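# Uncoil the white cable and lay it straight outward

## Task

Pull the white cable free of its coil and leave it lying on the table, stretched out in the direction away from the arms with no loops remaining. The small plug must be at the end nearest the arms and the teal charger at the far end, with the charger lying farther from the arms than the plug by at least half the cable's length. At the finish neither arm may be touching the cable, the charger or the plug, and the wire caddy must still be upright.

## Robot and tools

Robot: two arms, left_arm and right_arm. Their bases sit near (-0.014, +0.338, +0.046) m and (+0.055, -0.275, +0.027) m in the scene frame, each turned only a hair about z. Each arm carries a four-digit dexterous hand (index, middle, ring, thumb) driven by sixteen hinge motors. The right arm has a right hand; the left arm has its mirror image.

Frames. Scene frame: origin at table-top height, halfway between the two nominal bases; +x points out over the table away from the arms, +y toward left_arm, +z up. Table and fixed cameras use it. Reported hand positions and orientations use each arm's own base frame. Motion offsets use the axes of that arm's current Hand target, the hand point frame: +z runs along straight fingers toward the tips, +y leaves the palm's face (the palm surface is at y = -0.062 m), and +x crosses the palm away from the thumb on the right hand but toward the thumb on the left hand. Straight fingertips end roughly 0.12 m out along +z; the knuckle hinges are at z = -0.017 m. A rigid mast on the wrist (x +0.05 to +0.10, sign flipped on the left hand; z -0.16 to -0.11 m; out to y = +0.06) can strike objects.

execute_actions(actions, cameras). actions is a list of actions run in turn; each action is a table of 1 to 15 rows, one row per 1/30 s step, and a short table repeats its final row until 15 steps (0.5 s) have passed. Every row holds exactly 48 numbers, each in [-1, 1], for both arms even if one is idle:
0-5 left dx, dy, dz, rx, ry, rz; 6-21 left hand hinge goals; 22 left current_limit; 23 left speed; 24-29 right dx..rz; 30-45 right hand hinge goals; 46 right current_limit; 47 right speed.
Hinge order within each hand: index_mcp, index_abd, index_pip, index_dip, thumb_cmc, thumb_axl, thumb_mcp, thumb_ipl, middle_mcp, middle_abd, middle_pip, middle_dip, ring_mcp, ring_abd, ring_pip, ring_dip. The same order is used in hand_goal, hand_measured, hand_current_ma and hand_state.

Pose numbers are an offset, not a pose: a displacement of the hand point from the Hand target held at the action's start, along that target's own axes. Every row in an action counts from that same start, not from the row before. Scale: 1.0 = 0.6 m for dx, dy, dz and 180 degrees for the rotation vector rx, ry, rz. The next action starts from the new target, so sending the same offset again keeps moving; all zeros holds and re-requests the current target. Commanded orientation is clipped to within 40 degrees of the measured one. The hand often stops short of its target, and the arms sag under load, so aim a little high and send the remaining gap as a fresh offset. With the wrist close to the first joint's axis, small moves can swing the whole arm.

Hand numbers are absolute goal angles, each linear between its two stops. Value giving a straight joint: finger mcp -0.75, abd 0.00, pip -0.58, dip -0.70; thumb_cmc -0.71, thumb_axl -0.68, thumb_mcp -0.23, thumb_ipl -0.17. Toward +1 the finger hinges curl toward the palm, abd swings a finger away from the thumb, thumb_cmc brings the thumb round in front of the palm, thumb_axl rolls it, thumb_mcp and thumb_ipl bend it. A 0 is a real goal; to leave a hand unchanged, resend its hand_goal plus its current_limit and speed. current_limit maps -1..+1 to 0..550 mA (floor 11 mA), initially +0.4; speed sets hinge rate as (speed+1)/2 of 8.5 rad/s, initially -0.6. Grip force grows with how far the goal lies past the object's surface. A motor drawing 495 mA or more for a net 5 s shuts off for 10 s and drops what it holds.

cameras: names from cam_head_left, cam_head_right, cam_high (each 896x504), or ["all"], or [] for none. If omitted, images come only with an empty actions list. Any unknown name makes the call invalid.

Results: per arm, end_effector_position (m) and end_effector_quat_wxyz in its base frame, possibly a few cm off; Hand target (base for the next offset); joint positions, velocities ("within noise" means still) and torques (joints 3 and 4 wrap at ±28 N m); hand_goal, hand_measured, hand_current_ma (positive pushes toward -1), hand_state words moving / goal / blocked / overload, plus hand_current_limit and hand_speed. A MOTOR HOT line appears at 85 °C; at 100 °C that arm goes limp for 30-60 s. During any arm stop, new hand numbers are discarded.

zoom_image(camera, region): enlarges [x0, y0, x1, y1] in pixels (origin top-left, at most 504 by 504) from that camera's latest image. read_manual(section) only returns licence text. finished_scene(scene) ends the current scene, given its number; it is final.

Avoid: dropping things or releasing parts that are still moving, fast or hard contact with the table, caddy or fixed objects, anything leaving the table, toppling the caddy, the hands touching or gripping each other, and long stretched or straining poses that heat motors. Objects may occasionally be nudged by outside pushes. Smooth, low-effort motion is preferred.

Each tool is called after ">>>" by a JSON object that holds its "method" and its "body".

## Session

>>> {"method": "execute_actions", "body": {"actions": []}}

Scene clock: 0.00 s.
left_arm: end_effector_position=(+0.5916, -0.2570, +0.1762) hand_goal=(-0.754, +0.000, -0.576, -0.696, -0.714, -0.678, -0.226, -0.168, -0.754, +0.000, -0.576, -0.696, -0.754, +0.000, -0.576, -0.696) hand_measured=(-0.754, +0.000, -0.576, -0.696, -0.714, -0.678, -0.226, -0.168, -0.754, +0.000, -0.576, -0.696, -0.754, +0.000, -0.576, -0.696) hand_current_ma=(+0, +0, +0, +0, +0, +0, +0, +0, +0, +0, +0, +0, +0, +0, +0, +0) hand_state=(goal, goal, goal, goal, goal, goal, goal, goal, goal, goal, goal, goal, goal, goal, goal, goal) hand_current_limit=0.40 hand_speed=-0.60 end_effector_quat_wxyz=(+0.537, +0.706, +0.317, +0.336) | right_arm: end_effector_position=(+0.3210, -0.2636, +0.1320) hand_goal=(-0.754, +0.000, -0.576, -0.696, -0.714, -0.678, -0.226, -0.168, -0.754, +0.000, -0.576, -0.696, -0.754, +0.000, -0.576, -0.696) hand_measured=(-0.754, +0.000, -0.576, -0.696, -0.714, -0.678, -0.226, -0.168, -0.754, +0.000, -0.576, -0.696, -0.754, +0.000, -0.576, -0.696) hand_current_ma=(+0, +0, +0, +0, +0, +0, +0, +0, +0, +0, +0, +0, +0, +0, +0, +0) hand_state=(goal, goal, goal, goal, goal, goal, goal, goal, goal, goal, goal, goal, goal, goal, goal, goal) hand_current_limit=0.40 hand_speed=-0.60 end_effector_quat_wxyz=(-0.025, +0.948, -0.100, +0.300)
Joint positions: left_arm=[-0.359 1.87 0.815 0.852 0.225 0.184] | right_arm=[-0.622 1.129 0.749 -0.665 -0.33 1.249]
Joint velocities: within noise
Joint torques (N m): no reading
Motor temperatures (°C): left_arm=[31 31 33 31 28 31] | right_arm=[31 31 33 30 28 30]
Heat: left arm: hottest elbow 33 °C; right arm: hottest elbow 33 °C.
Hand target: left_arm +0.5957, -0.2585, +0.1812; +0.541, +0.702, +0.314, +0.340 | right_arm +0.3302, -0.2701, +0.1477; -0.017, +0.944, -0.097, +0.315

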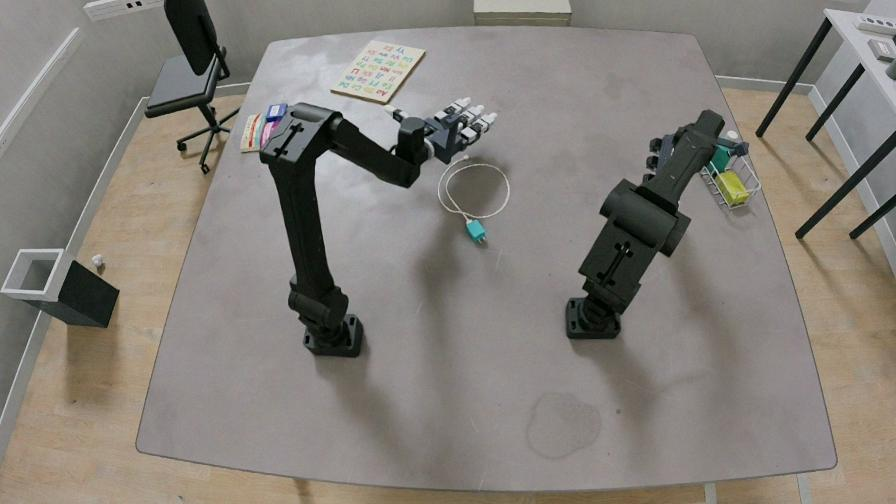

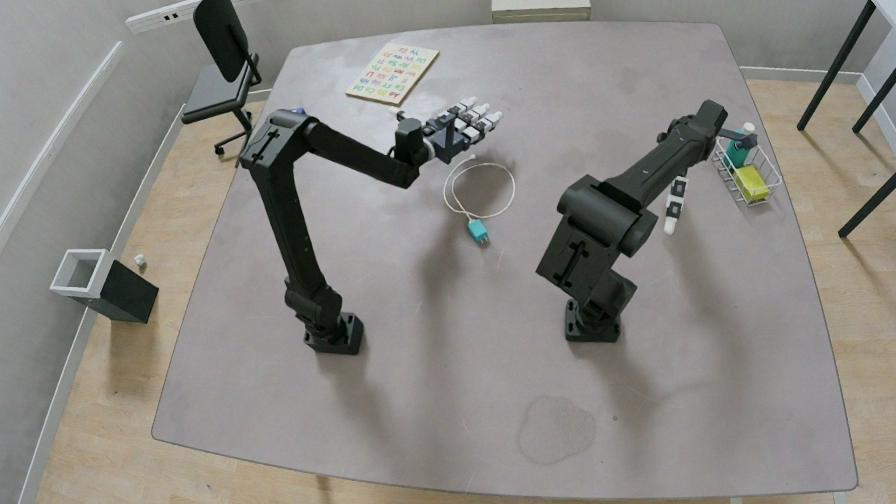

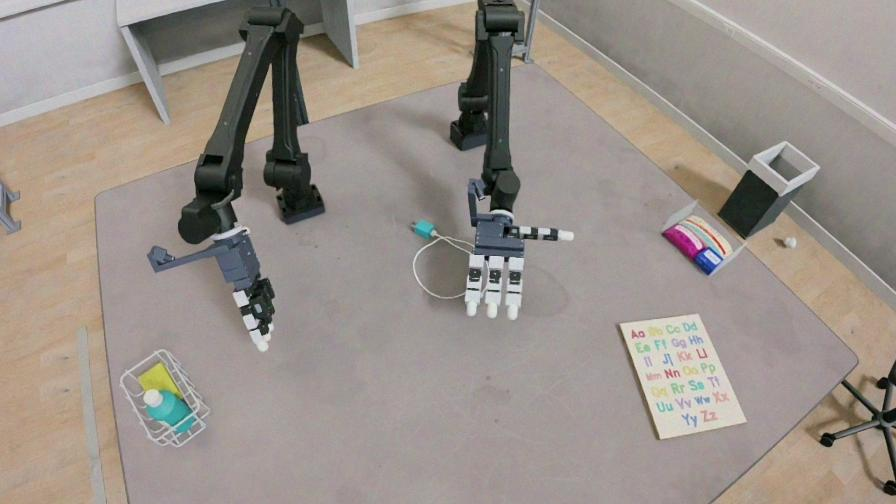

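>>> {"method": "zoom_image", "body": {"camera": "cam_head_left", "region": [400, 130, 540, 270]}}

>>> {"method": "zoom_image", "body": {"camera": "cam_head_right", "region": [400, 130, 540, 270]}}

>>> {"method": "zoom_image", "body": {"camera": "cam_high", "region": [390, 190, 530, 330]}}

Scaled by 3.600 from the camera's 896x504 image, which has a finer 1280x720 frame.

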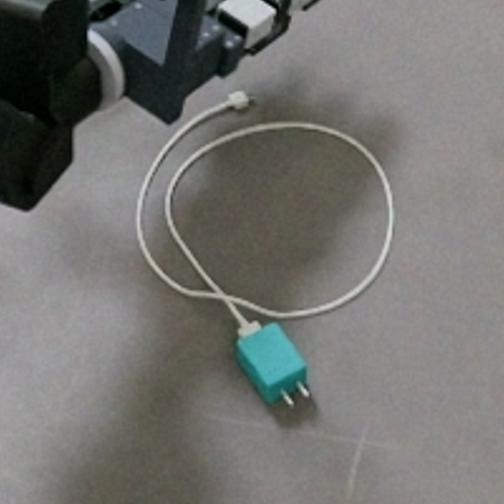

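Scaled by 3.600 from the camera's 896x504 image, which has a finer 1280x720 frame.

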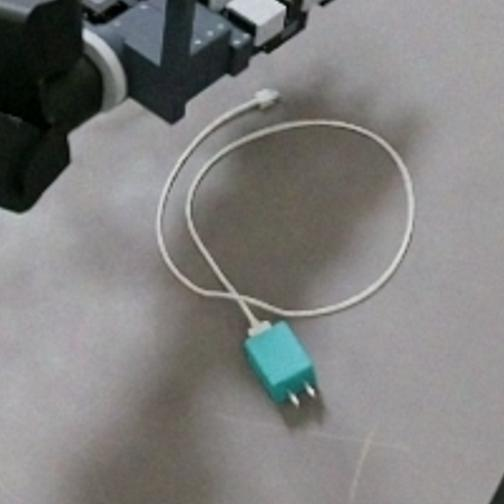

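Scaled by 3.600 from the camera's 896x504 image, which has a finer 1280x720 frame.

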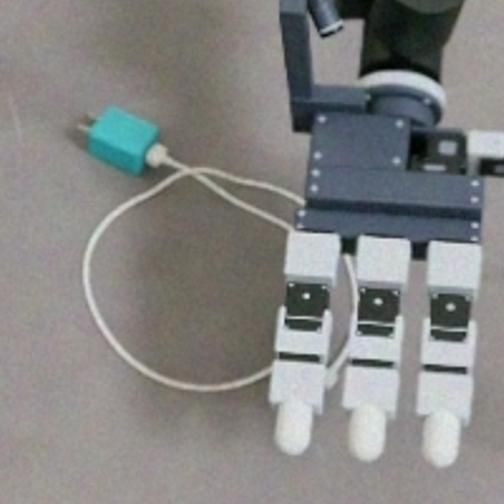

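>>> {"method": "execute_actions", "body": {"actions": [[[0.0318,0.0597,-0.0682,0.0062,0.0213,-0.1036,-1,0,0.372,0.362,0.686,-0.678,-0.112,-0.168,-1,0,0.372,0.362,-1,0,0.883,0.609,0.4,-0.6, 0,0,0,0,0,0,-1,0,0.372,0.362,0.686,-0.678,-0.112,-0.168,-1,0,0.372,0.362,-1,0,-0.87,-0.696,0.4,-0.6]],[[0.0157,0.0662,-0.0677,0.0062,0.0213,-0.1036,-1,0,0.372,0.362,0.686,-0.678,-0.112,-0.168,-1,0,0.372,0.362,-1,0,0.883,0.609,0.4,-0.6, 0,0,0,0,0,0,-1,0,0.372,0.362,0.686,-0.678,-0.112,-0.168,-1,0,0.372,0.362,-1,0,-0.87,-0.696,0.4,-0.6]],[[0.0693,0.0118,-0.091,0.0062,0.0213,-0.1036,-1,0,0.372,0.362,0.686,-0.678,-0.112,-0.168,-1,0,0.372,0.362,-1,0,0.883,0.609,0.4,-0.6, -0.0367,-0.1115,-0.014,0.0378,-0.0372,-0.0169,-1,0,0.372,0.362,0.686,-0.678,-0.112,-0.168,-1,0,0.372,0.362,-1,0,-0.87,-0.696,0.4,-0.6]],[[0.0682,0.0327,-0.0868,0.0062,0.0213,-0.1036,-1,0,0.372,0.362,0.686,-0.678,-0.112,-0.168,-1,0,0.372,0.362,-1,0,0.883,0.609,0.4,-0.6, -0.0312,-0.114,0.0035,0.0378,-0.0372,-0.0169,-1,0,0.372,0.362,0.686,-0.678,-0.112,-0.168,-1,0,0.372,0.362,-1,0,-0.87,-0.696,0.4,-0.6]]], "cameras": ["cam_high", "cam_head_left"]}}

Scene clock: 9.97 s.
left_arm: end_effector_position=(+0.4869, -0.0809, +0.2625) hand_goal=(-1.000, +0.000, +0.372, +0.362, +0.686, -0.678, -0.112, -0.168, -1.000, +0.000, +0.372, +0.362, -1.000, +0.000, +0.882, +0.608) hand_measured=(-1.000, +0.000, +0.368, +0.360, +0.678, -0.678, -0.112, -0.168, -1.000, +0.000, +0.368, +0.360, -1.000, +0.000, +0.878, +0.606) hand_current_ma=(+0, +0, -5, -2, -10, +0, +1, +0, +0, +0, -5, -3, +0, +0, -4, -2) hand_state=(goal, goal, goal, goal, goal, goal, goal, goal, goal, goal, goal, goal, goal, goal, goal, goal) hand_current_limit=0.40 hand_speed=-0.60 end_effector_quat_wxyz=(+0.562, +0.348, +0.750, +0.018) | right_arm: end_effector_position=(+0.3031, -0.1328, +0.1341) hand_goal=(-1.000, +0.000, +0.372, +0.362, +0.686, -0.678, -0.112, -0.168, -1.000, +0.000, +0.372, +0.362, -1.000, +0.000, -0.870, -0.696) hand_measured=(-0.994, +0.000, +0.368, +0.358, +0.676, -0.678, -0.110, -0.168, -0.994, +0.000, +0.368, +0.358, -0.990, +0.000, -0.864, -0.696) hand_current_ma=(+10, +0, -7, -4, -20, +1, +3, +0, +11, +0, -6, -5, +22, +0, +11, +0) hand_state=(goal, goal, goal, goal, goal, goal, goal, goal, goal, goal, goal, goal, goal, goal, goal, goal) hand_current_limit=0.40 hand_speed=-0.60 end_effector_quat_wxyz=(-0.126, +0.971, -0.010, +0.202)
Joint positions: left_arm=[-0.304 1.06 0.637 0.045 0.092 -1.068] | right_arm=[-0.354 1.01 0.748 -0.996 -0.371 1.297]
Joint torques (N m): left_arm=[0.09 -8.29 12.63 1.65 0.11 -0.04] | right_arm=[0.73 -5.54 9.7 0.7 -0.2 0.18]
Heat: left arm: hottest elbow 33 °C; right arm: hottest elbow 34 °C.
Hand target: left_arm +0.4912, -0.0765, +0.2721; +0.567, +0.340, +0.751, +0.017 | right_arm +0.3089, -0.1298, +0.1475; -0.123, +0.969, -0.006, +0.213
Off the commanded pose: left_arm 0.011 m, 1 deg | right_arm 0.015 m, 1 deg.
Images, in order (width x height): cam_head_left 896x504, cam_high 896x504.

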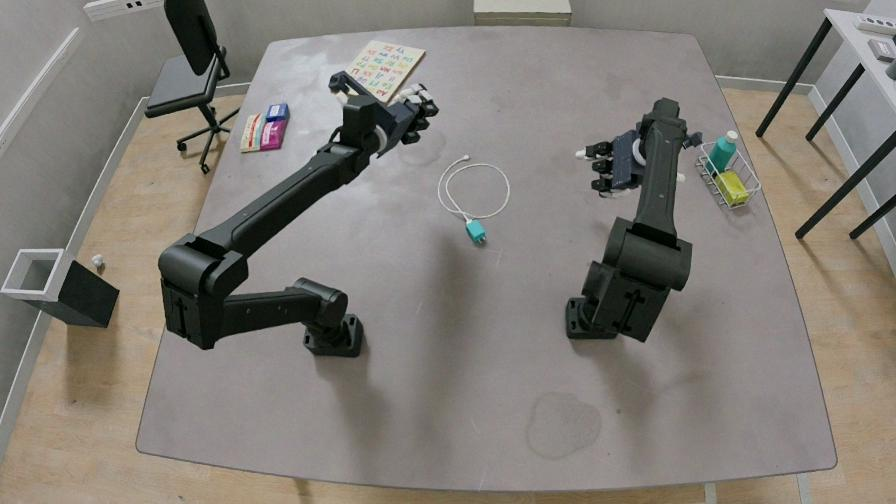

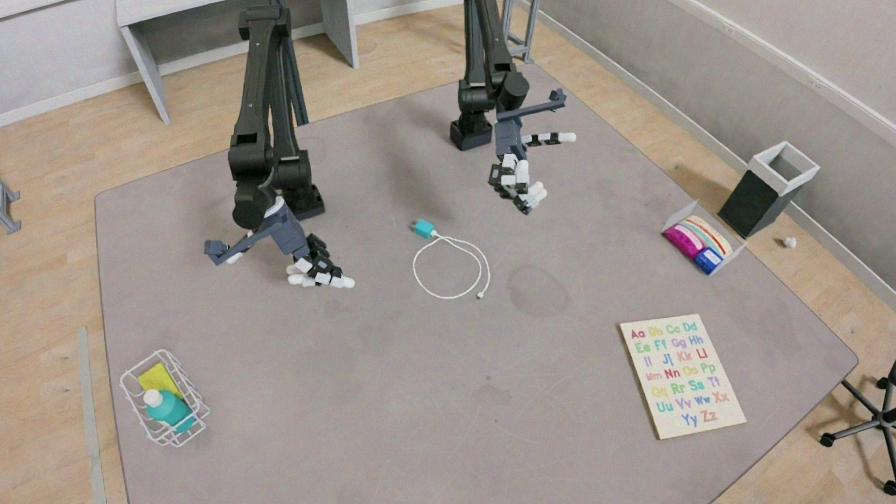

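>>> {"method": "execute_actions", "body": {"actions": []}}

Scene clock: 12.17 s.
left_arm: end_effector_position=(+0.4869, -0.0809, +0.2625) hand_goal=(-1.000, +0.000, +0.372, +0.362, +0.686, -0.678, -0.112, -0.168, -1.000, +0.000, +0.372, +0.362, -1.000, +0.000, +0.882, +0.608) hand_measured=(-1.000, +0.000, +0.368, +0.360, +0.678, -0.678, -0.112, -0.168, -1.000, +0.000, +0.368, +0.360, -1.000, +0.000, +0.878, +0.606) hand_current_ma=(+0, +0, -5, -2, -10, +0, +1, +0, +0, +0, -5, -3, +0, +0, -4, -2) hand_state=(goal, goal, goal, goal, goal, goal, goal, goal, goal, goal, goal, goal, goal, goal, goal, goal) hand_current_limit=0.40 hand_speed=-0.60 end_effector_quat_wxyz=(+0.562, +0.348, +0.750, +0.018) | right_arm: end_effector_position=(+0.3031, -0.1328, +0.1341) hand_goal=(-1.000, +0.000, +0.372, +0.362, +0.686, -0.678, -0.112, -0.168, -1.000, +0.000, +0.372, +0.362, -1.000, +0.000, -0.870, -0.696) hand_measured=(-0.994, +0.000, +0.368, +0.358, +0.676, -0.678, -0.110, -0.168, -0.994, +0.000, +0.368, +0.358, -0.990, +0.000, -0.864, -0.696) hand_current_ma=(+10, +0, -7, -4, -20, +1, +3, +0, +11, +0, -6, -5, +22, +0, +11, +0) hand_state=(goal, goal, goal, goal, goal, goal, goal, goal, goal, goal, goal, goal, goal, goal, goal, goal) hand_current_limit=0.40 hand_speed=-0.60 end_effector_quat_wxyz=(-0.126, +0.971, -0.010, +0.202)
Joint positions: left_arm=[-0.304 1.06 0.637 0.045 0.092 -1.068] | right_arm=[-0.354 1.01 0.748 -0.996 -0.371 1.297]
Joint velocities: within noise
Joint torques (N m): left_arm=[0.09 -8.53 12.57 1.73 0.07 -0.01] | right_arm=[0.79 -5.48 9.69 0.7 -0.2 0.18]
Motor temperatures (°C): left_arm=[31 32 34 32 28 31] | right_arm=[31 31 35 30 28 30]
Heat: left arm: hottest elbow 34 °C; right arm: hottest elbow 35 °C.
Hand target: left_arm +0.4912, -0.0766, +0.2721; +0.567, +0.340, +0.751, +0.017 | right_arm +0.3089, -0.1298, +0.1475; -0.123, +0.969, -0.006, +0.213
Off the commanded pose: left_arm 0.011 m, 1 deg | right_arm 0.015 m, 1 deg.

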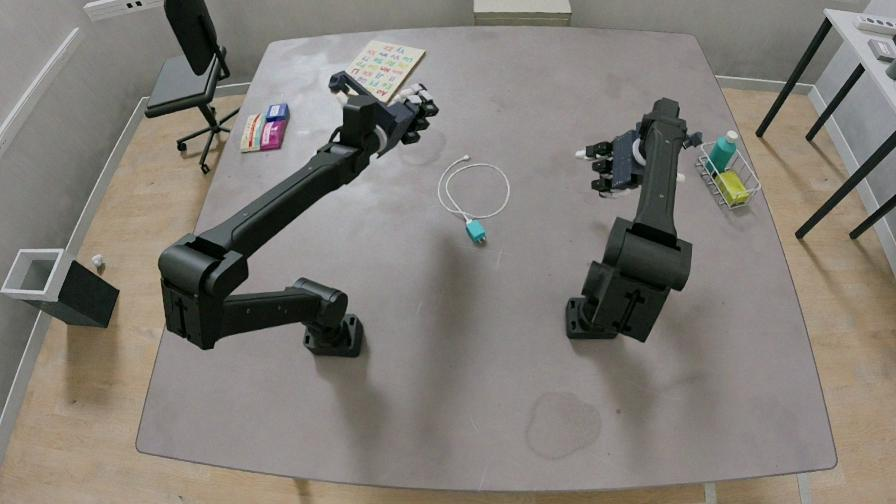

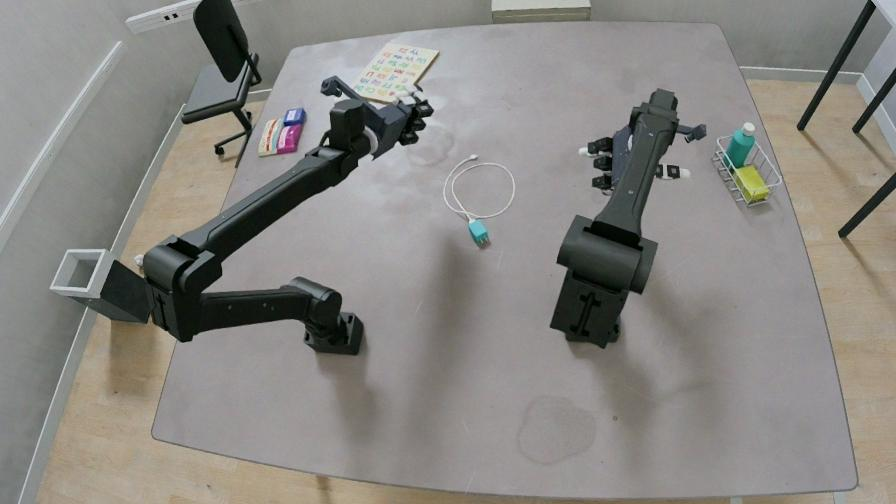

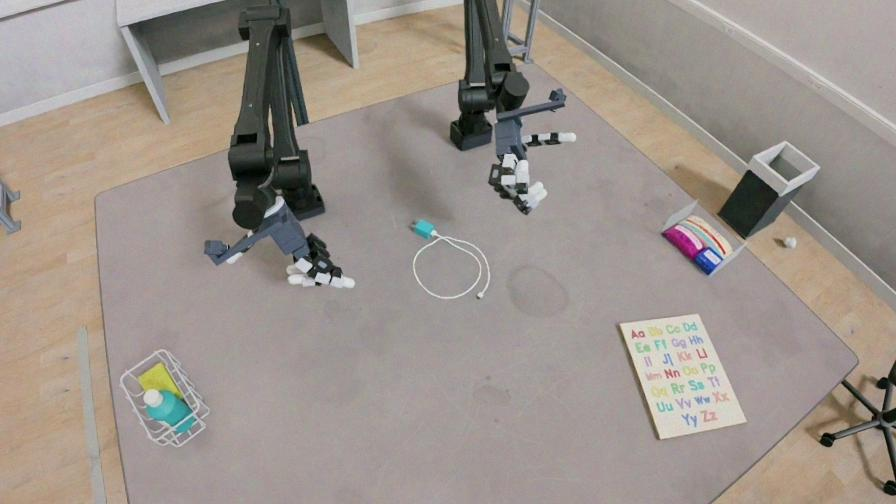

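>>> {"method": "zoom_image", "body": {"camera": "cam_head_left", "region": [400, 130, 560, 260]}}

>>> {"method": "zoom_image", "body": {"camera": "cam_high", "region": [380, 190, 540, 320]}}

Scaled by 3.150 from the camera's 896x504 image, which has a finer 1280x720 frame.

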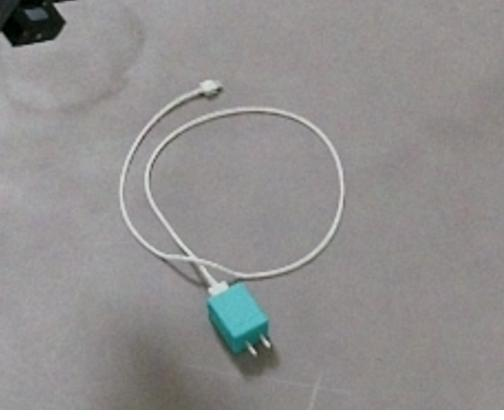

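Scaled by 3.150 from the camera's 896x504 image, which has a finer 1280x720 frame.

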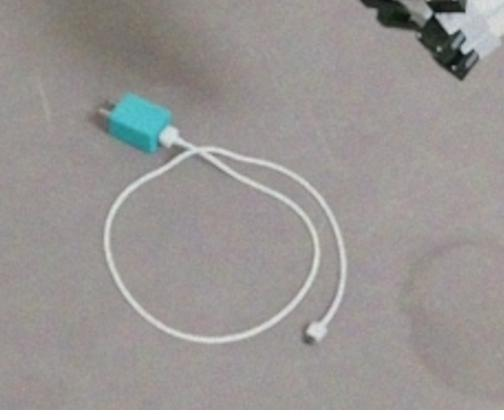

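>>> {"method": "execute_actions", "body": {"actions": [[[0.0598,0.052,-0.0833,0.0062,0.0213,-0.1036,-1,0,0.372,0.362,0.686,-0.678,-0.112,-0.168,-1,0,0.372,0.362,-1,0,0.883,0.609,0.4,-0.6,-0.024,-0.114,0.0202,0.0378,-0.0372,-0.0169,-1,0,0.372,0.362,0.686,-0.678,-0.112,-0.168,-1,0,0.372,0.362,-1,0,-0.87,-0.696,0.4,-0.6]],[[0.0458,0.0678,-0.0808,0.0062,0.0213,-0.1036,-1,0,0.372,0.362,0.686,-0.678,-0.112,-0.168,-1,0,0.372,0.362,-1,0,0.883,0.609,0.4,-0.6,-0.0145,-0.1117,0.0358,0.0378,-0.0372,-0.0169,-1,0,0.372,0.362,0.686,-0.678,-0.112,-0.168,-1,0,0.372,0.362,-1,0,-0.87,-0.696,0.4,-0.6]],[[0.0273,0.0782,-0.0798,0.0062,0.0213,-0.1036,-1,0,0.372,0.362,0.686,-0.678,-0.112,-0.168,-1,0,0.372,0.362,-1,0,0.883,0.609,0.4,-0.6,-0.0037,-0.1072,0.0498,0.0378,-0.0372,-0.0169,-1,0,0.372,0.362,0.686,-0.678,-0.112,-0.168,-1,0,0.372,0.362,-1,0,-0.87,-0.696,0.4,-0.6]],[[0.0063,0.082,-0.0805,0.0062,0.0213,-0.1036,-1,0,0.372,0.362,0.686,-0.678,-0.112,-0.168,-1,0,0.372,0.362,-1,0,0.883,0.609,0.4,-0.6,0.0083,-0.1005,0.0618,0.0378,-0.0372,-0.0169,-1,0,0.372,0.362,0.686,-0.678,-0.112,-0.168,-1,0,0.372,0.362,-1,0,-0.87,-0.696,0.4,-0.6]],[[0,0,0,0,0,0,-1,0,0.372,0.362,0.686,-0.678,-0.112,-0.168,-1,0,0.372,0.362,-1,0,0.883,0.609,0.4,-0.6,0.0212,-0.0917,0.0715,0.0378,-0.0372,-0.0169,-1,0,0.372,0.362,0.686,-0.678,-0.112,-0.168,-1,0,0.372,0.362,-1,0,-0.87,-0.696,0.4,-0.6]],[[0,0,0,0,0,0,-1,0,0.372,0.362,0.686,-0.678,-0.112,-0.168,-1,0,0.372,0.362,-1,0,0.883,0.609,0.4,-0.6,0.0347,-0.0815,0.0787,0.0378,-0.0372,-0.0169,-1,0,0.372,0.362,0.686,-0.678,-0.112,-0.168,-1,0,0.372,0.362,-1,0,-0.87,-0.696,0.4,-0.6]]], "cameras": ["all"]}}

Scene clock: 16.90 s.
left_arm: end_effector_position=(+0.3495, +0.1568, +0.2528) hand_goal=(-1.000, +0.000, +0.372, +0.362, +0.686, -0.678, -0.112, -0.168, -1.000, +0.000, +0.372, +0.362, -1.000, +0.000, +0.882, +0.608) hand_measured=(-0.994, +0.000, +0.370, +0.360, +0.678, -0.678, -0.110, -0.168, -0.994, +0.000, +0.370, +0.360, -0.996, +0.000, +0.878, +0.606) hand_current_ma=(+7, +0, -2, -2, -10, +0, +2, +0, +6, +0, -2, -3, +5, +0, -4, -2) hand_state=(goal, goal, goal, goal, goal, goal, goal, goal, goal, goal, goal, goal, goal, goal, goal, goal) hand_current_limit=0.40 hand_speed=-0.60 end_effector_quat_wxyz=(+0.336, -0.178, +0.868, -0.321) | right_arm: end_effector_position=(+0.2304, +0.2759, +0.1351) hand_goal=(-1.000, +0.000, +0.372, +0.362, +0.686, -0.678, -0.112, -0.168, -1.000, +0.000, +0.372, +0.362, -1.000, +0.000, -0.870, -0.696) hand_measured=(-0.992, +0.000, +0.370, +0.358, +0.684, -0.678, -0.110, -0.168, -0.992, +0.000, +0.370, +0.358, -0.988, +0.000, -0.864, -0.696) hand_current_ma=(+14, +0, -3, -4, -3, +1, +3, +0, +15, +0, -3, -5, +23, +0, +11, +0) hand_state=(goal, goal, goal, goal, goal, goal, goal, goal, goal, goal, goal, goal, goal, goal, goal, goal) hand_current_limit=0.40 hand_speed=-0.60 end_effector_quat_wxyz=(-0.399, +0.872, +0.249, -0.134)
Joint positions: left_arm=[0.627 1.056 1.033 -1.052 0.868 -1.582] | right_arm=[0.653 1.362 1.015 -1.164 -0.867 1.696]
Joint torques (N m): left_arm=[-0.44 -6.18 15.86 0.59 1.05 0.15] | right_arm=[0.15 -8.06 10.96 0.83 -1.05 0.25]
Heat: left arm: hottest elbow 35 °C; right arm: hottest elbow 35 °C.
Hand target: left_arm +0.3618, +0.1673, +0.2742; +0.350, -0.168, +0.866, -0.314 | right_arm +0.2439, +0.2910, +0.1477; -0.406, +0.869, +0.255, -0.120
Off the commanded pose: left_arm 0.027 m, 2 deg | right_arm 0.024 m, 2 deg.

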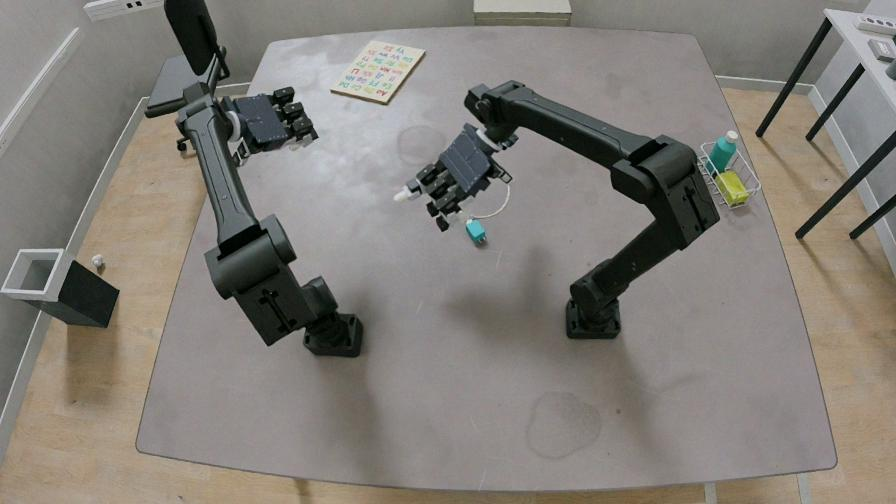

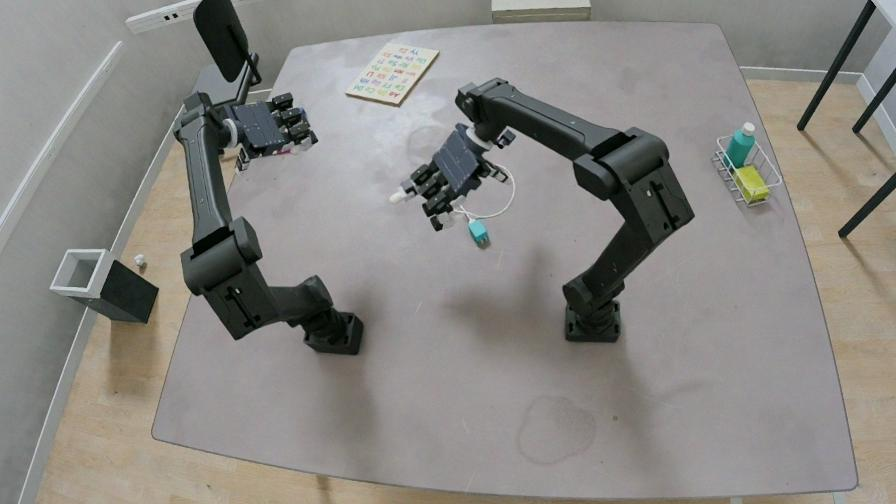

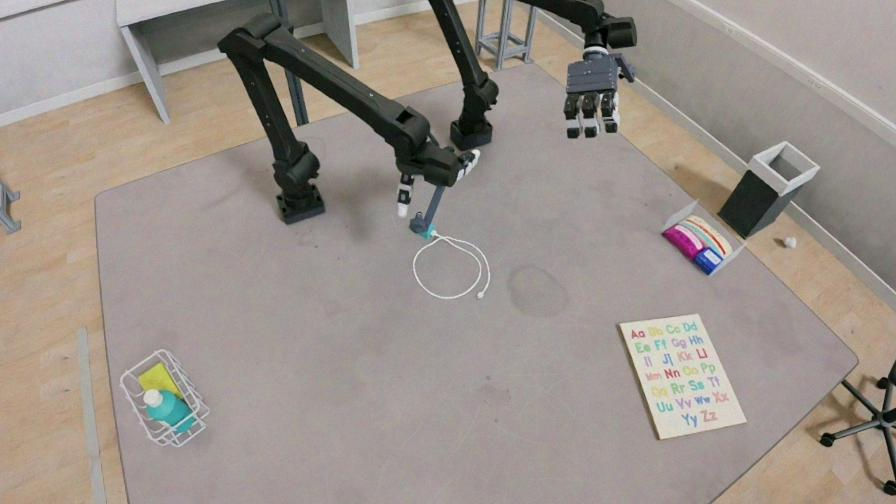

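>>> {"method": "execute_actions", "body": {"actions": [[[0,0,0,0,0,0,-1,0,0.372,0.362,0.686,-0.678,-0.112,-0.168,-1,0,0.372,0.362,-1,0,0.883,0.609,0.4,-0.6,-0.0032,0.062,0.0558,0,0,0,-1,0,0.372,0.362,0.686,-0.678,-0.112,-0.168,-1,0,0.372,0.362,-1,0,-0.87,-0.696,0.4,-0.6]],[[0,0,0,0,0,0,-1,0,0.372,0.362,0.686,-0.678,-0.112,-0.168,-1,0,0.372,0.362,-1,0,0.883,0.609,0.4,-0.6,-0.0032,0.062,0.0558,0,0,0,-1,0,0.372,0.362,0.686,-0.678,-0.112,-0.168,-1,0,0.372,0.362,-1,0,-0.87,-0.696,0.4,-0.6]]], "cameras": ["all"]}}

>>> {"method": "zoom_image", "body": {"camera": "cam_head_left", "region": [400, 150, 560, 280]}}

>>> {"method": "zoom_image", "body": {"camera": "cam_head_right", "region": [400, 150, 560, 280]}}

>>> {"method": "zoom_image", "body": {"camera": "cam_high", "region": [360, 150, 520, 280]}}

Scene clock: 18.93 s.
left_arm: end_effector_position=(+0.3495, +0.1568, +0.2528) hand_goal=(-1.000, +0.000, +0.372, +0.362, +0.686, -0.678, -0.112, -0.168, -1.000, +0.000, +0.372, +0.362, -1.000, +0.000, +0.882, +0.608) hand_measured=(-0.994, +0.000, +0.370, +0.360, +0.678, -0.678, -0.110, -0.168, -0.994, +0.000, +0.370, +0.360, -0.996, +0.000, +0.878, +0.606) hand_current_ma=(+7, +0, -2, -2, -10, +0, +2, +0, +6, +0, -2, -3, +5, +0, -4, -2) hand_state=(goal, goal, goal, goal, goal, goal, goal, goal, goal, goal, goal, goal, goal, goal, goal, goal) hand_current_limit=0.40 hand_speed=-0.60 end_effector_quat_wxyz=(+0.336, -0.178, +0.868, -0.321) | right_arm: end_effector_position=(+0.2385, +0.2838, +0.0468) hand_goal=(-1.000, +0.000, +0.372, +0.362, +0.686, -0.678, -0.112, -0.168, -1.000, +0.000, +0.372, +0.362, -1.000, +0.000, -0.870, -0.696) hand_measured=(-0.992, +0.000, +0.370, +0.358, +0.684, -0.678, -0.110, -0.168, -0.992, +0.000, +0.370, +0.358, -0.988, +0.000, -0.864, -0.696) hand_current_ma=(+14, +0, -3, -4, -2, +1, +3, +0, +15, +0, -3, -5, +23, +0, +11, +0) hand_state=(goal, goal, goal, goal, goal, goal, goal, goal, goal, goal, goal, goal, goal, goal, goal, goal) hand_current_limit=0.40 hand_speed=-0.60 end_effector_quat_wxyz=(-0.405, +0.871, +0.251, -0.121)
Joint positions: left_arm=[0.627 1.056 1.033 -1.052 0.868 -1.582] | right_arm=[0.655 1.484 0.881 -0.866 -0.868 1.712]
Joint torques (N m): left_arm=[-0.44 -6.42 15.72 0.64 1.02 0.16] | right_arm=[0.85 -9.35 7.46 0.96 -0.9 0.24]
Heat: left arm: hottest elbow 35 °C; right arm: hottest elbow 35 °C.
Hand target: left_arm +0.3618, +0.1673, +0.2742; +0.350, -0.168, +0.866, -0.314 | right_arm +0.2386, +0.2918, +0.0476; -0.406, +0.869, +0.255, -0.120
Off the commanded pose: left_arm 0.027 m, 2 deg | right_arm 0.008 m, 1 deg.

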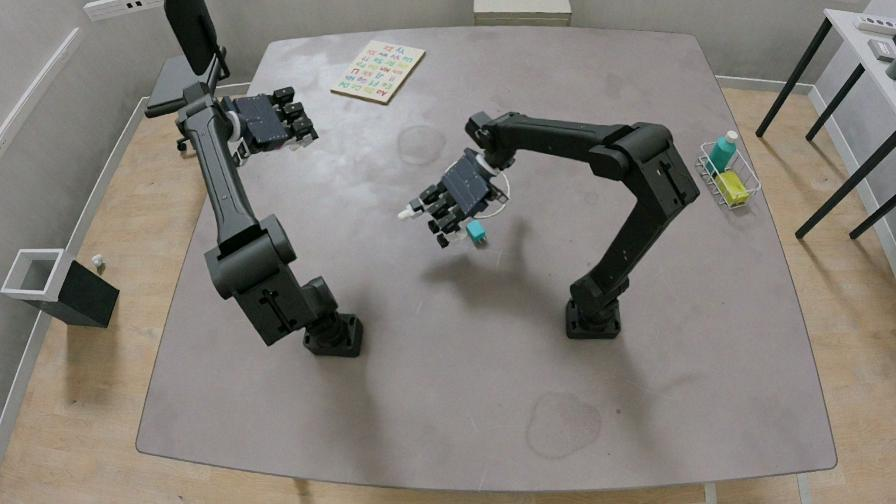

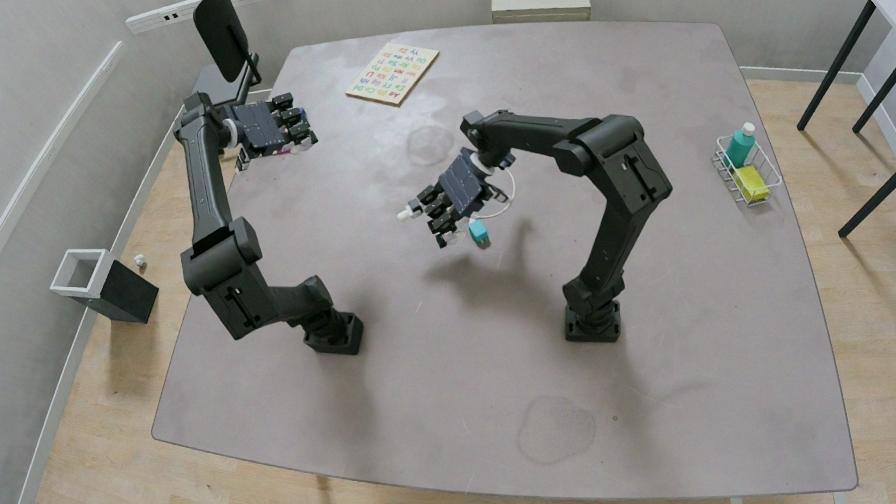

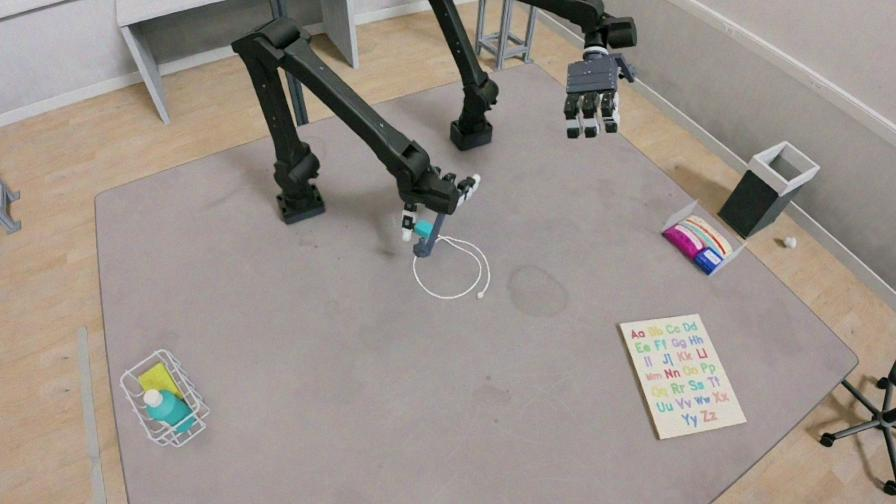

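Scaled by 3.150 from the camera's 896x504 image, which has a finer 1280x720 frame.

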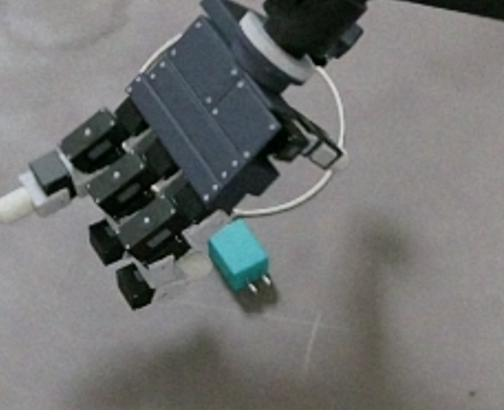

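Scaled by 3.150 from the camera's 896x504 image, which has a finer 1280x720 frame.

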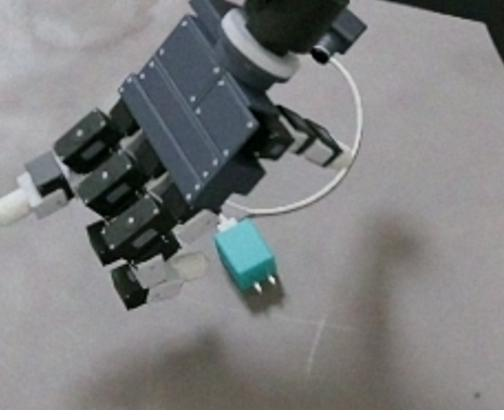

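Scaled by 3.150 from the camera's 896x504 image, which has a finer 1280x720 frame.

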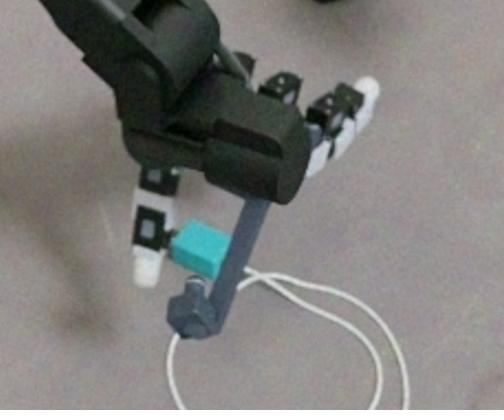

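>>> {"method": "execute_actions", "body": {"actions": [[[0,0,0,0,0,0,-1,0,0.372,0.362,0.686,-0.678,-0.112,-0.168,-1,0,0.372,0.362,-1,0,0.883,0.609,0.4,-0.6,-0.004,0.0287,0.0282,0,0,0,-1,0,0.372,0.362,0.686,-0.678,-0.112,-0.168,-1,0,0.372,0.362,-1,0,-0.87,-0.696,0.4,-0.6]]], "cameras": ["all"]}}

>>> {"method": "zoom_image", "body": {"camera": "cam_head_left", "region": [400, 150, 560, 280]}}

>>> {"method": "zoom_image", "body": {"camera": "cam_high", "region": [360, 150, 520, 280]}}

Scene clock: 20.27 s.
left_arm: end_effector_position=(+0.3495, +0.1568, +0.2528) hand_goal=(-1.000, +0.000, +0.372, +0.362, +0.686, -0.678, -0.112, -0.168, -1.000, +0.000, +0.372, +0.362, -1.000, +0.000, +0.882, +0.608) hand_measured=(-0.994, +0.000, +0.370, +0.360, +0.678, -0.678, -0.110, -0.168, -0.994, +0.000, +0.370, +0.360, -0.996, +0.000, +0.878, +0.606) hand_current_ma=(+7, +0, -2, -2, -10, +0, +2, +0, +6, +0, -2, -3, +5, +0, -4, -2) hand_state=(goal, goal, goal, goal, goal, goal, goal, goal, goal, goal, goal, goal, goal, goal, goal, goal) hand_current_limit=0.40 hand_speed=-0.60 end_effector_quat_wxyz=(+0.336, -0.178, +0.868, -0.321) | right_arm: end_effector_position=(+0.2382, +0.2861, +0.0267) hand_goal=(-1.000, +0.000, +0.372, +0.362, +0.686, -0.678, -0.112, -0.168, -1.000, +0.000, +0.372, +0.362, -1.000, +0.000, -0.870, -0.696) hand_measured=(-0.992, +0.000, +0.370, +0.358, +0.684, -0.678, -0.110, -0.168, -0.992, +0.000, +0.370, +0.358, -0.988, +0.000, -0.864, -0.696) hand_current_ma=(+14, +0, -3, -4, -2, +1, +3, +0, +15, +0, -3, -5, +23, +0, +11, +0) hand_state=(goal, goal, goal, goal, goal, goal, goal, goal, goal, goal, goal, goal, goal, goal, goal, goal) hand_current_limit=0.40 hand_speed=-0.60 end_effector_quat_wxyz=(-0.407, +0.870, +0.253, -0.116)
Joint positions: left_arm=[0.627 1.056 1.033 -1.052 0.868 -1.582] | right_arm=[0.66 1.514 0.85 -0.786 -0.868 1.72]
Joint torques (N m): left_arm=[-0.62 -6.42 15.82 0.65 1.03 0.15] | right_arm=[0.85 -9 6.84 1.02 -0.86 0.23]
Heat: left arm: hottest elbow 35 °C; right arm: hottest elbow 35 °C.
Hand target: left_arm +0.3618, +0.1673, +0.2742; +0.350, -0.168, +0.866, -0.314 | right_arm +0.2356, +0.2921, +0.0235; -0.406, +0.869, +0.255, -0.120
Off the commanded pose: left_arm 0.027 m, 2 deg | right_arm 0.007 m, 1 deg.

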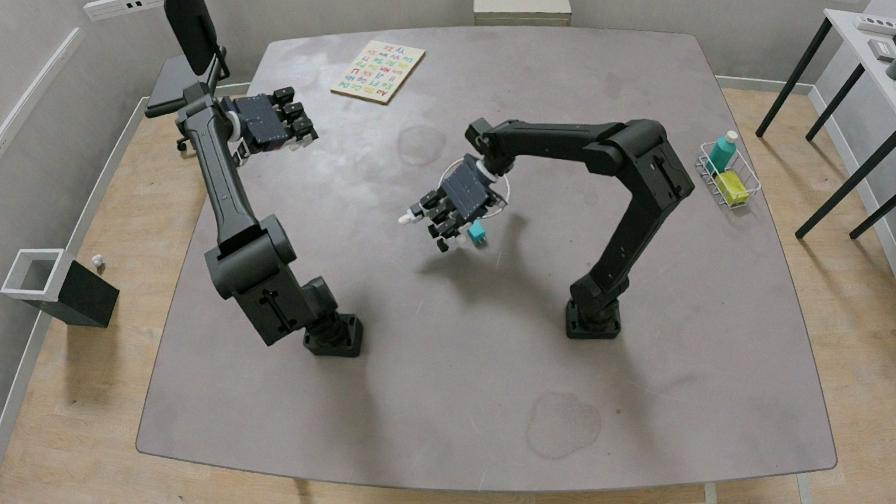

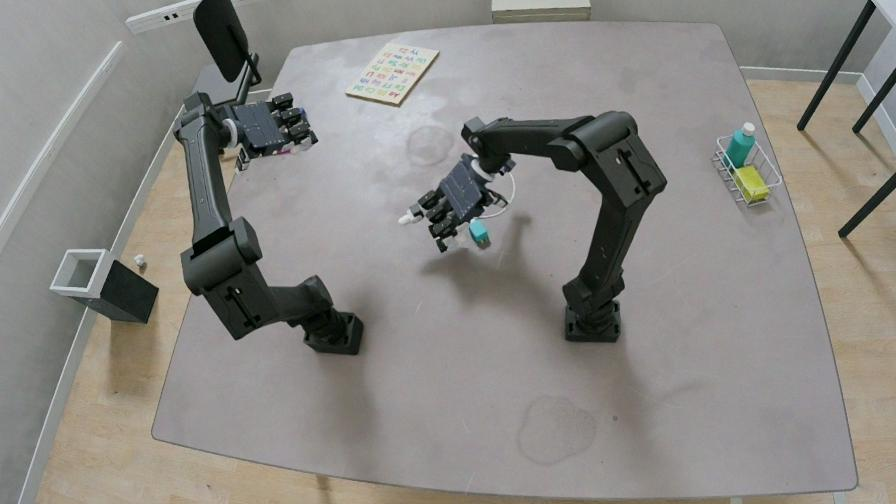

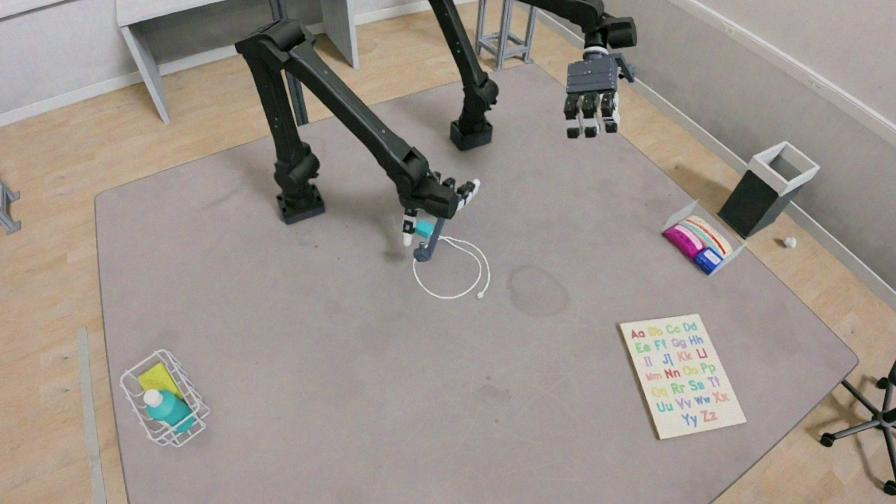

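Scaled by 3.150 from the camera's 896x504 image, which has a finer 1280x720 frame.

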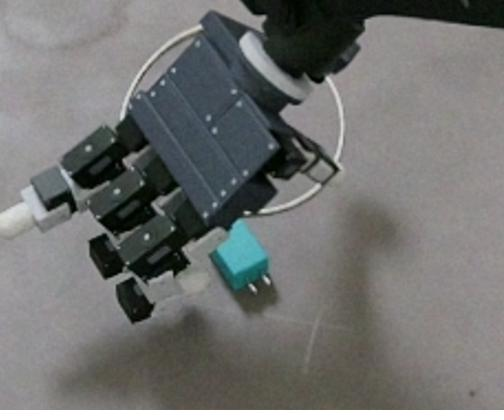

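Scaled by 3.150 from the camera's 896x504 image, which has a finer 1280x720 frame.

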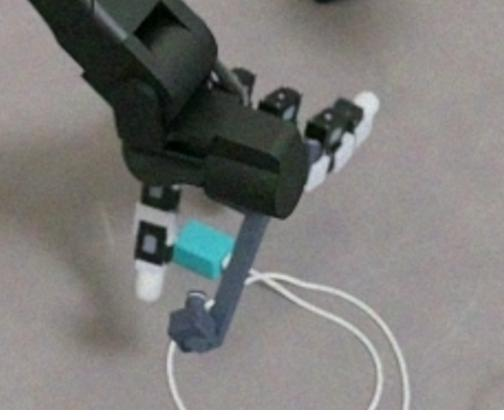

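>>> {"method": "execute_actions", "body": {"actions": [[[0,0,0,0,0,0,-1,0,0.372,0.362,0.686,-0.678,-0.112,-0.168,-1,0,0.372,0.362,-1,0,0.883,0.609,0.4,-0.6,-0.0085,0.0285,0.0308,0,0,0,-1,0,0.372,0.362,0.686,-0.678,-0.112,-0.168,-1,0,0.372,0.362,-1,0,-0.87,-0.696,0.4,-0.6]]], "cameras": ["all"]}}

>>> {"method": "zoom_image", "body": {"camera": "cam_head_left", "region": [400, 150, 560, 280]}}

>>> {"method": "zoom_image", "body": {"camera": "cam_high", "region": [360, 150, 520, 280]}}

Scene clock: 21.40 s.
left_arm: end_effector_position=(+0.3495, +0.1568, +0.2528) hand_goal=(-1.000, +0.000, +0.372, +0.362, +0.686, -0.678, -0.112, -0.168, -1.000, +0.000, +0.372, +0.362, -1.000, +0.000, +0.882, +0.608) hand_measured=(-0.994, +0.000, +0.370, +0.360, +0.678, -0.678, -0.110, -0.168, -0.994, +0.000, +0.370, +0.360, -0.996, +0.000, +0.878, +0.606) hand_current_ma=(+7, +0, -2, -2, -10, +0, +2, +0, +6, +0, -2, -3, +5, +0, -4, -2) hand_state=(goal, goal, goal, goal, goal, goal, goal, goal, goal, goal, goal, goal, goal, goal, goal, goal) hand_current_limit=0.40 hand_speed=-0.60 end_effector_quat_wxyz=(+0.336, -0.178, +0.868, -0.321) | right_arm: end_effector_position=(+0.2319, +0.2862, +0.0014) hand_goal=(-1.000, +0.000, +0.372, +0.362, +0.686, -0.678, -0.112, -0.168, -1.000, +0.000, +0.372, +0.362, -1.000, +0.000, -0.870, -0.696) hand_measured=(-0.992, +0.000, +0.370, +0.358, +0.684, -0.678, -0.110, -0.168, -0.992, +0.000, +0.370, +0.358, -0.988, +0.000, -0.864, -0.696) hand_current_ma=(+14, +0, -3, -4, -2, +1, +3, +0, +15, +0, -3, -5, +23, +0, +11, +0) hand_state=(goal, goal, goal, goal, goal, goal, goal, goal, goal, goal, goal, goal, goal, goal, goal, goal) hand_current_limit=0.40 hand_speed=-0.60 end_effector_quat_wxyz=(-0.407, +0.870, +0.253, -0.116)
Joint positions: left_arm=[0.627 1.056 1.033 -1.052 0.868 -1.582] | right_arm=[0.67 1.553 0.807 -0.695 -0.868 1.735]
Joint torques (N m): left_arm=[-0.32 -6.42 15.92 0.61 1.03 0.15] | right_arm=[0.79 -9.11 6.5 1.01 -0.84 0.19]
Heat: left arm: hottest elbow 35 °C; right arm: hottest elbow 35 °C.
Hand target: left_arm +0.3618, +0.1673, +0.2742; +0.350, -0.168, +0.866, -0.314 | right_arm +0.2297, +0.2922, -0.0013; -0.406, +0.869, +0.256, -0.120
Off the commanded pose: left_arm 0.027 m, 2 deg | right_arm 0.007 m, 1 deg.

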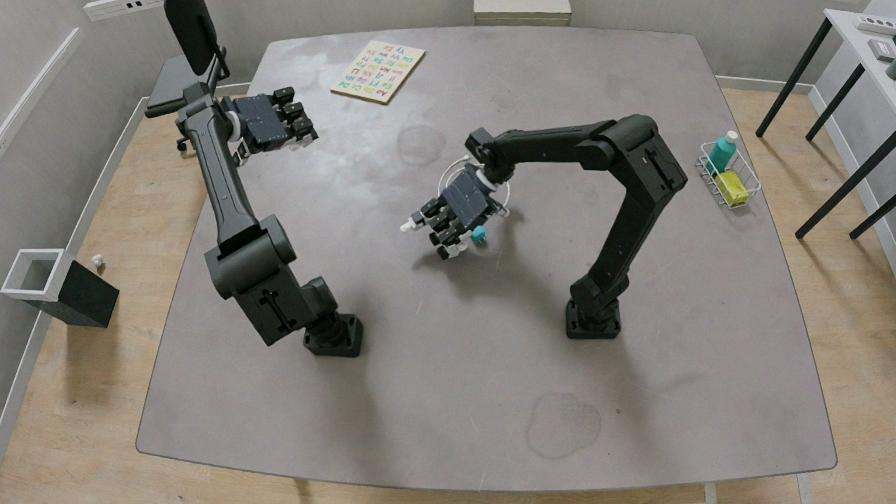

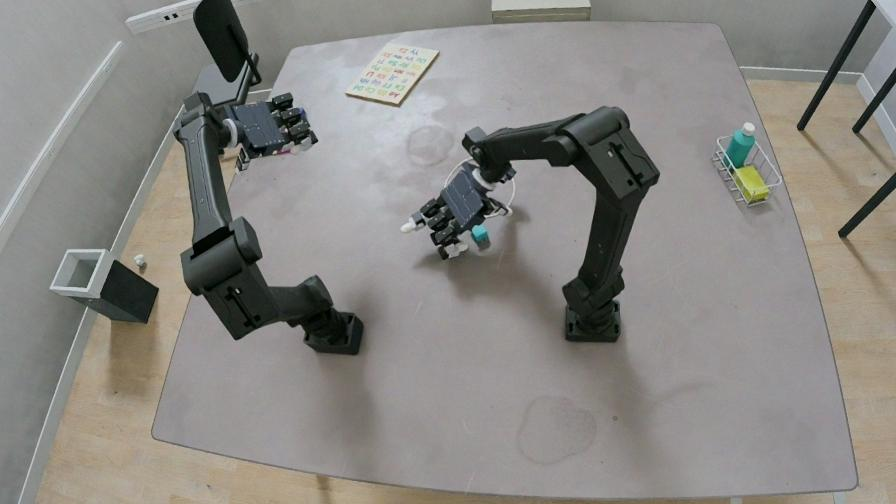

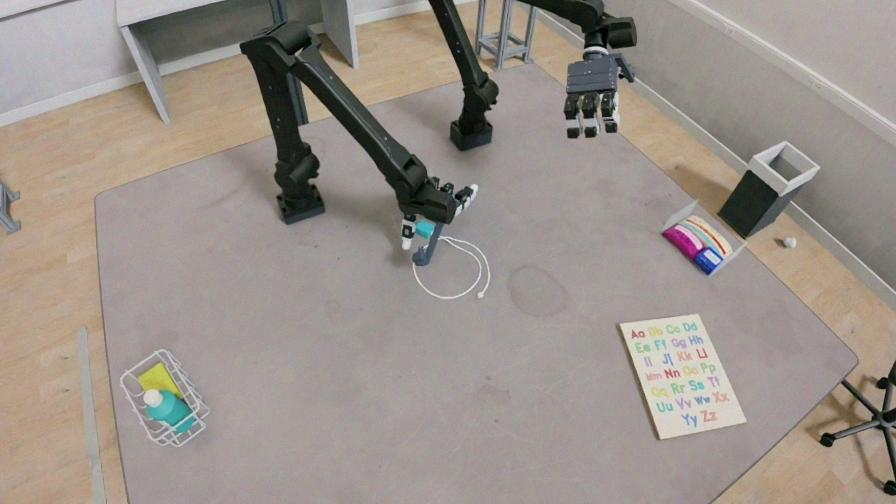

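Scaled by 3.150 from the camera's 896x504 image, which has a finer 1280x720 frame.

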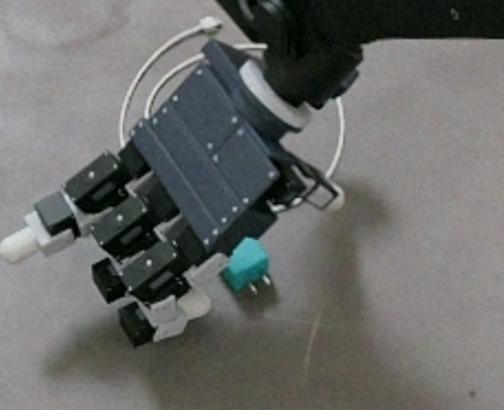

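Scaled by 3.150 from the camera's 896x504 image, which has a finer 1280x720 frame.

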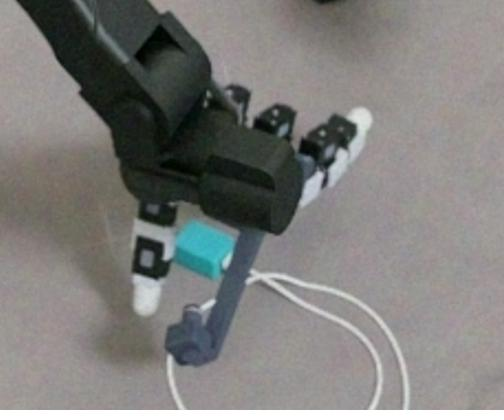

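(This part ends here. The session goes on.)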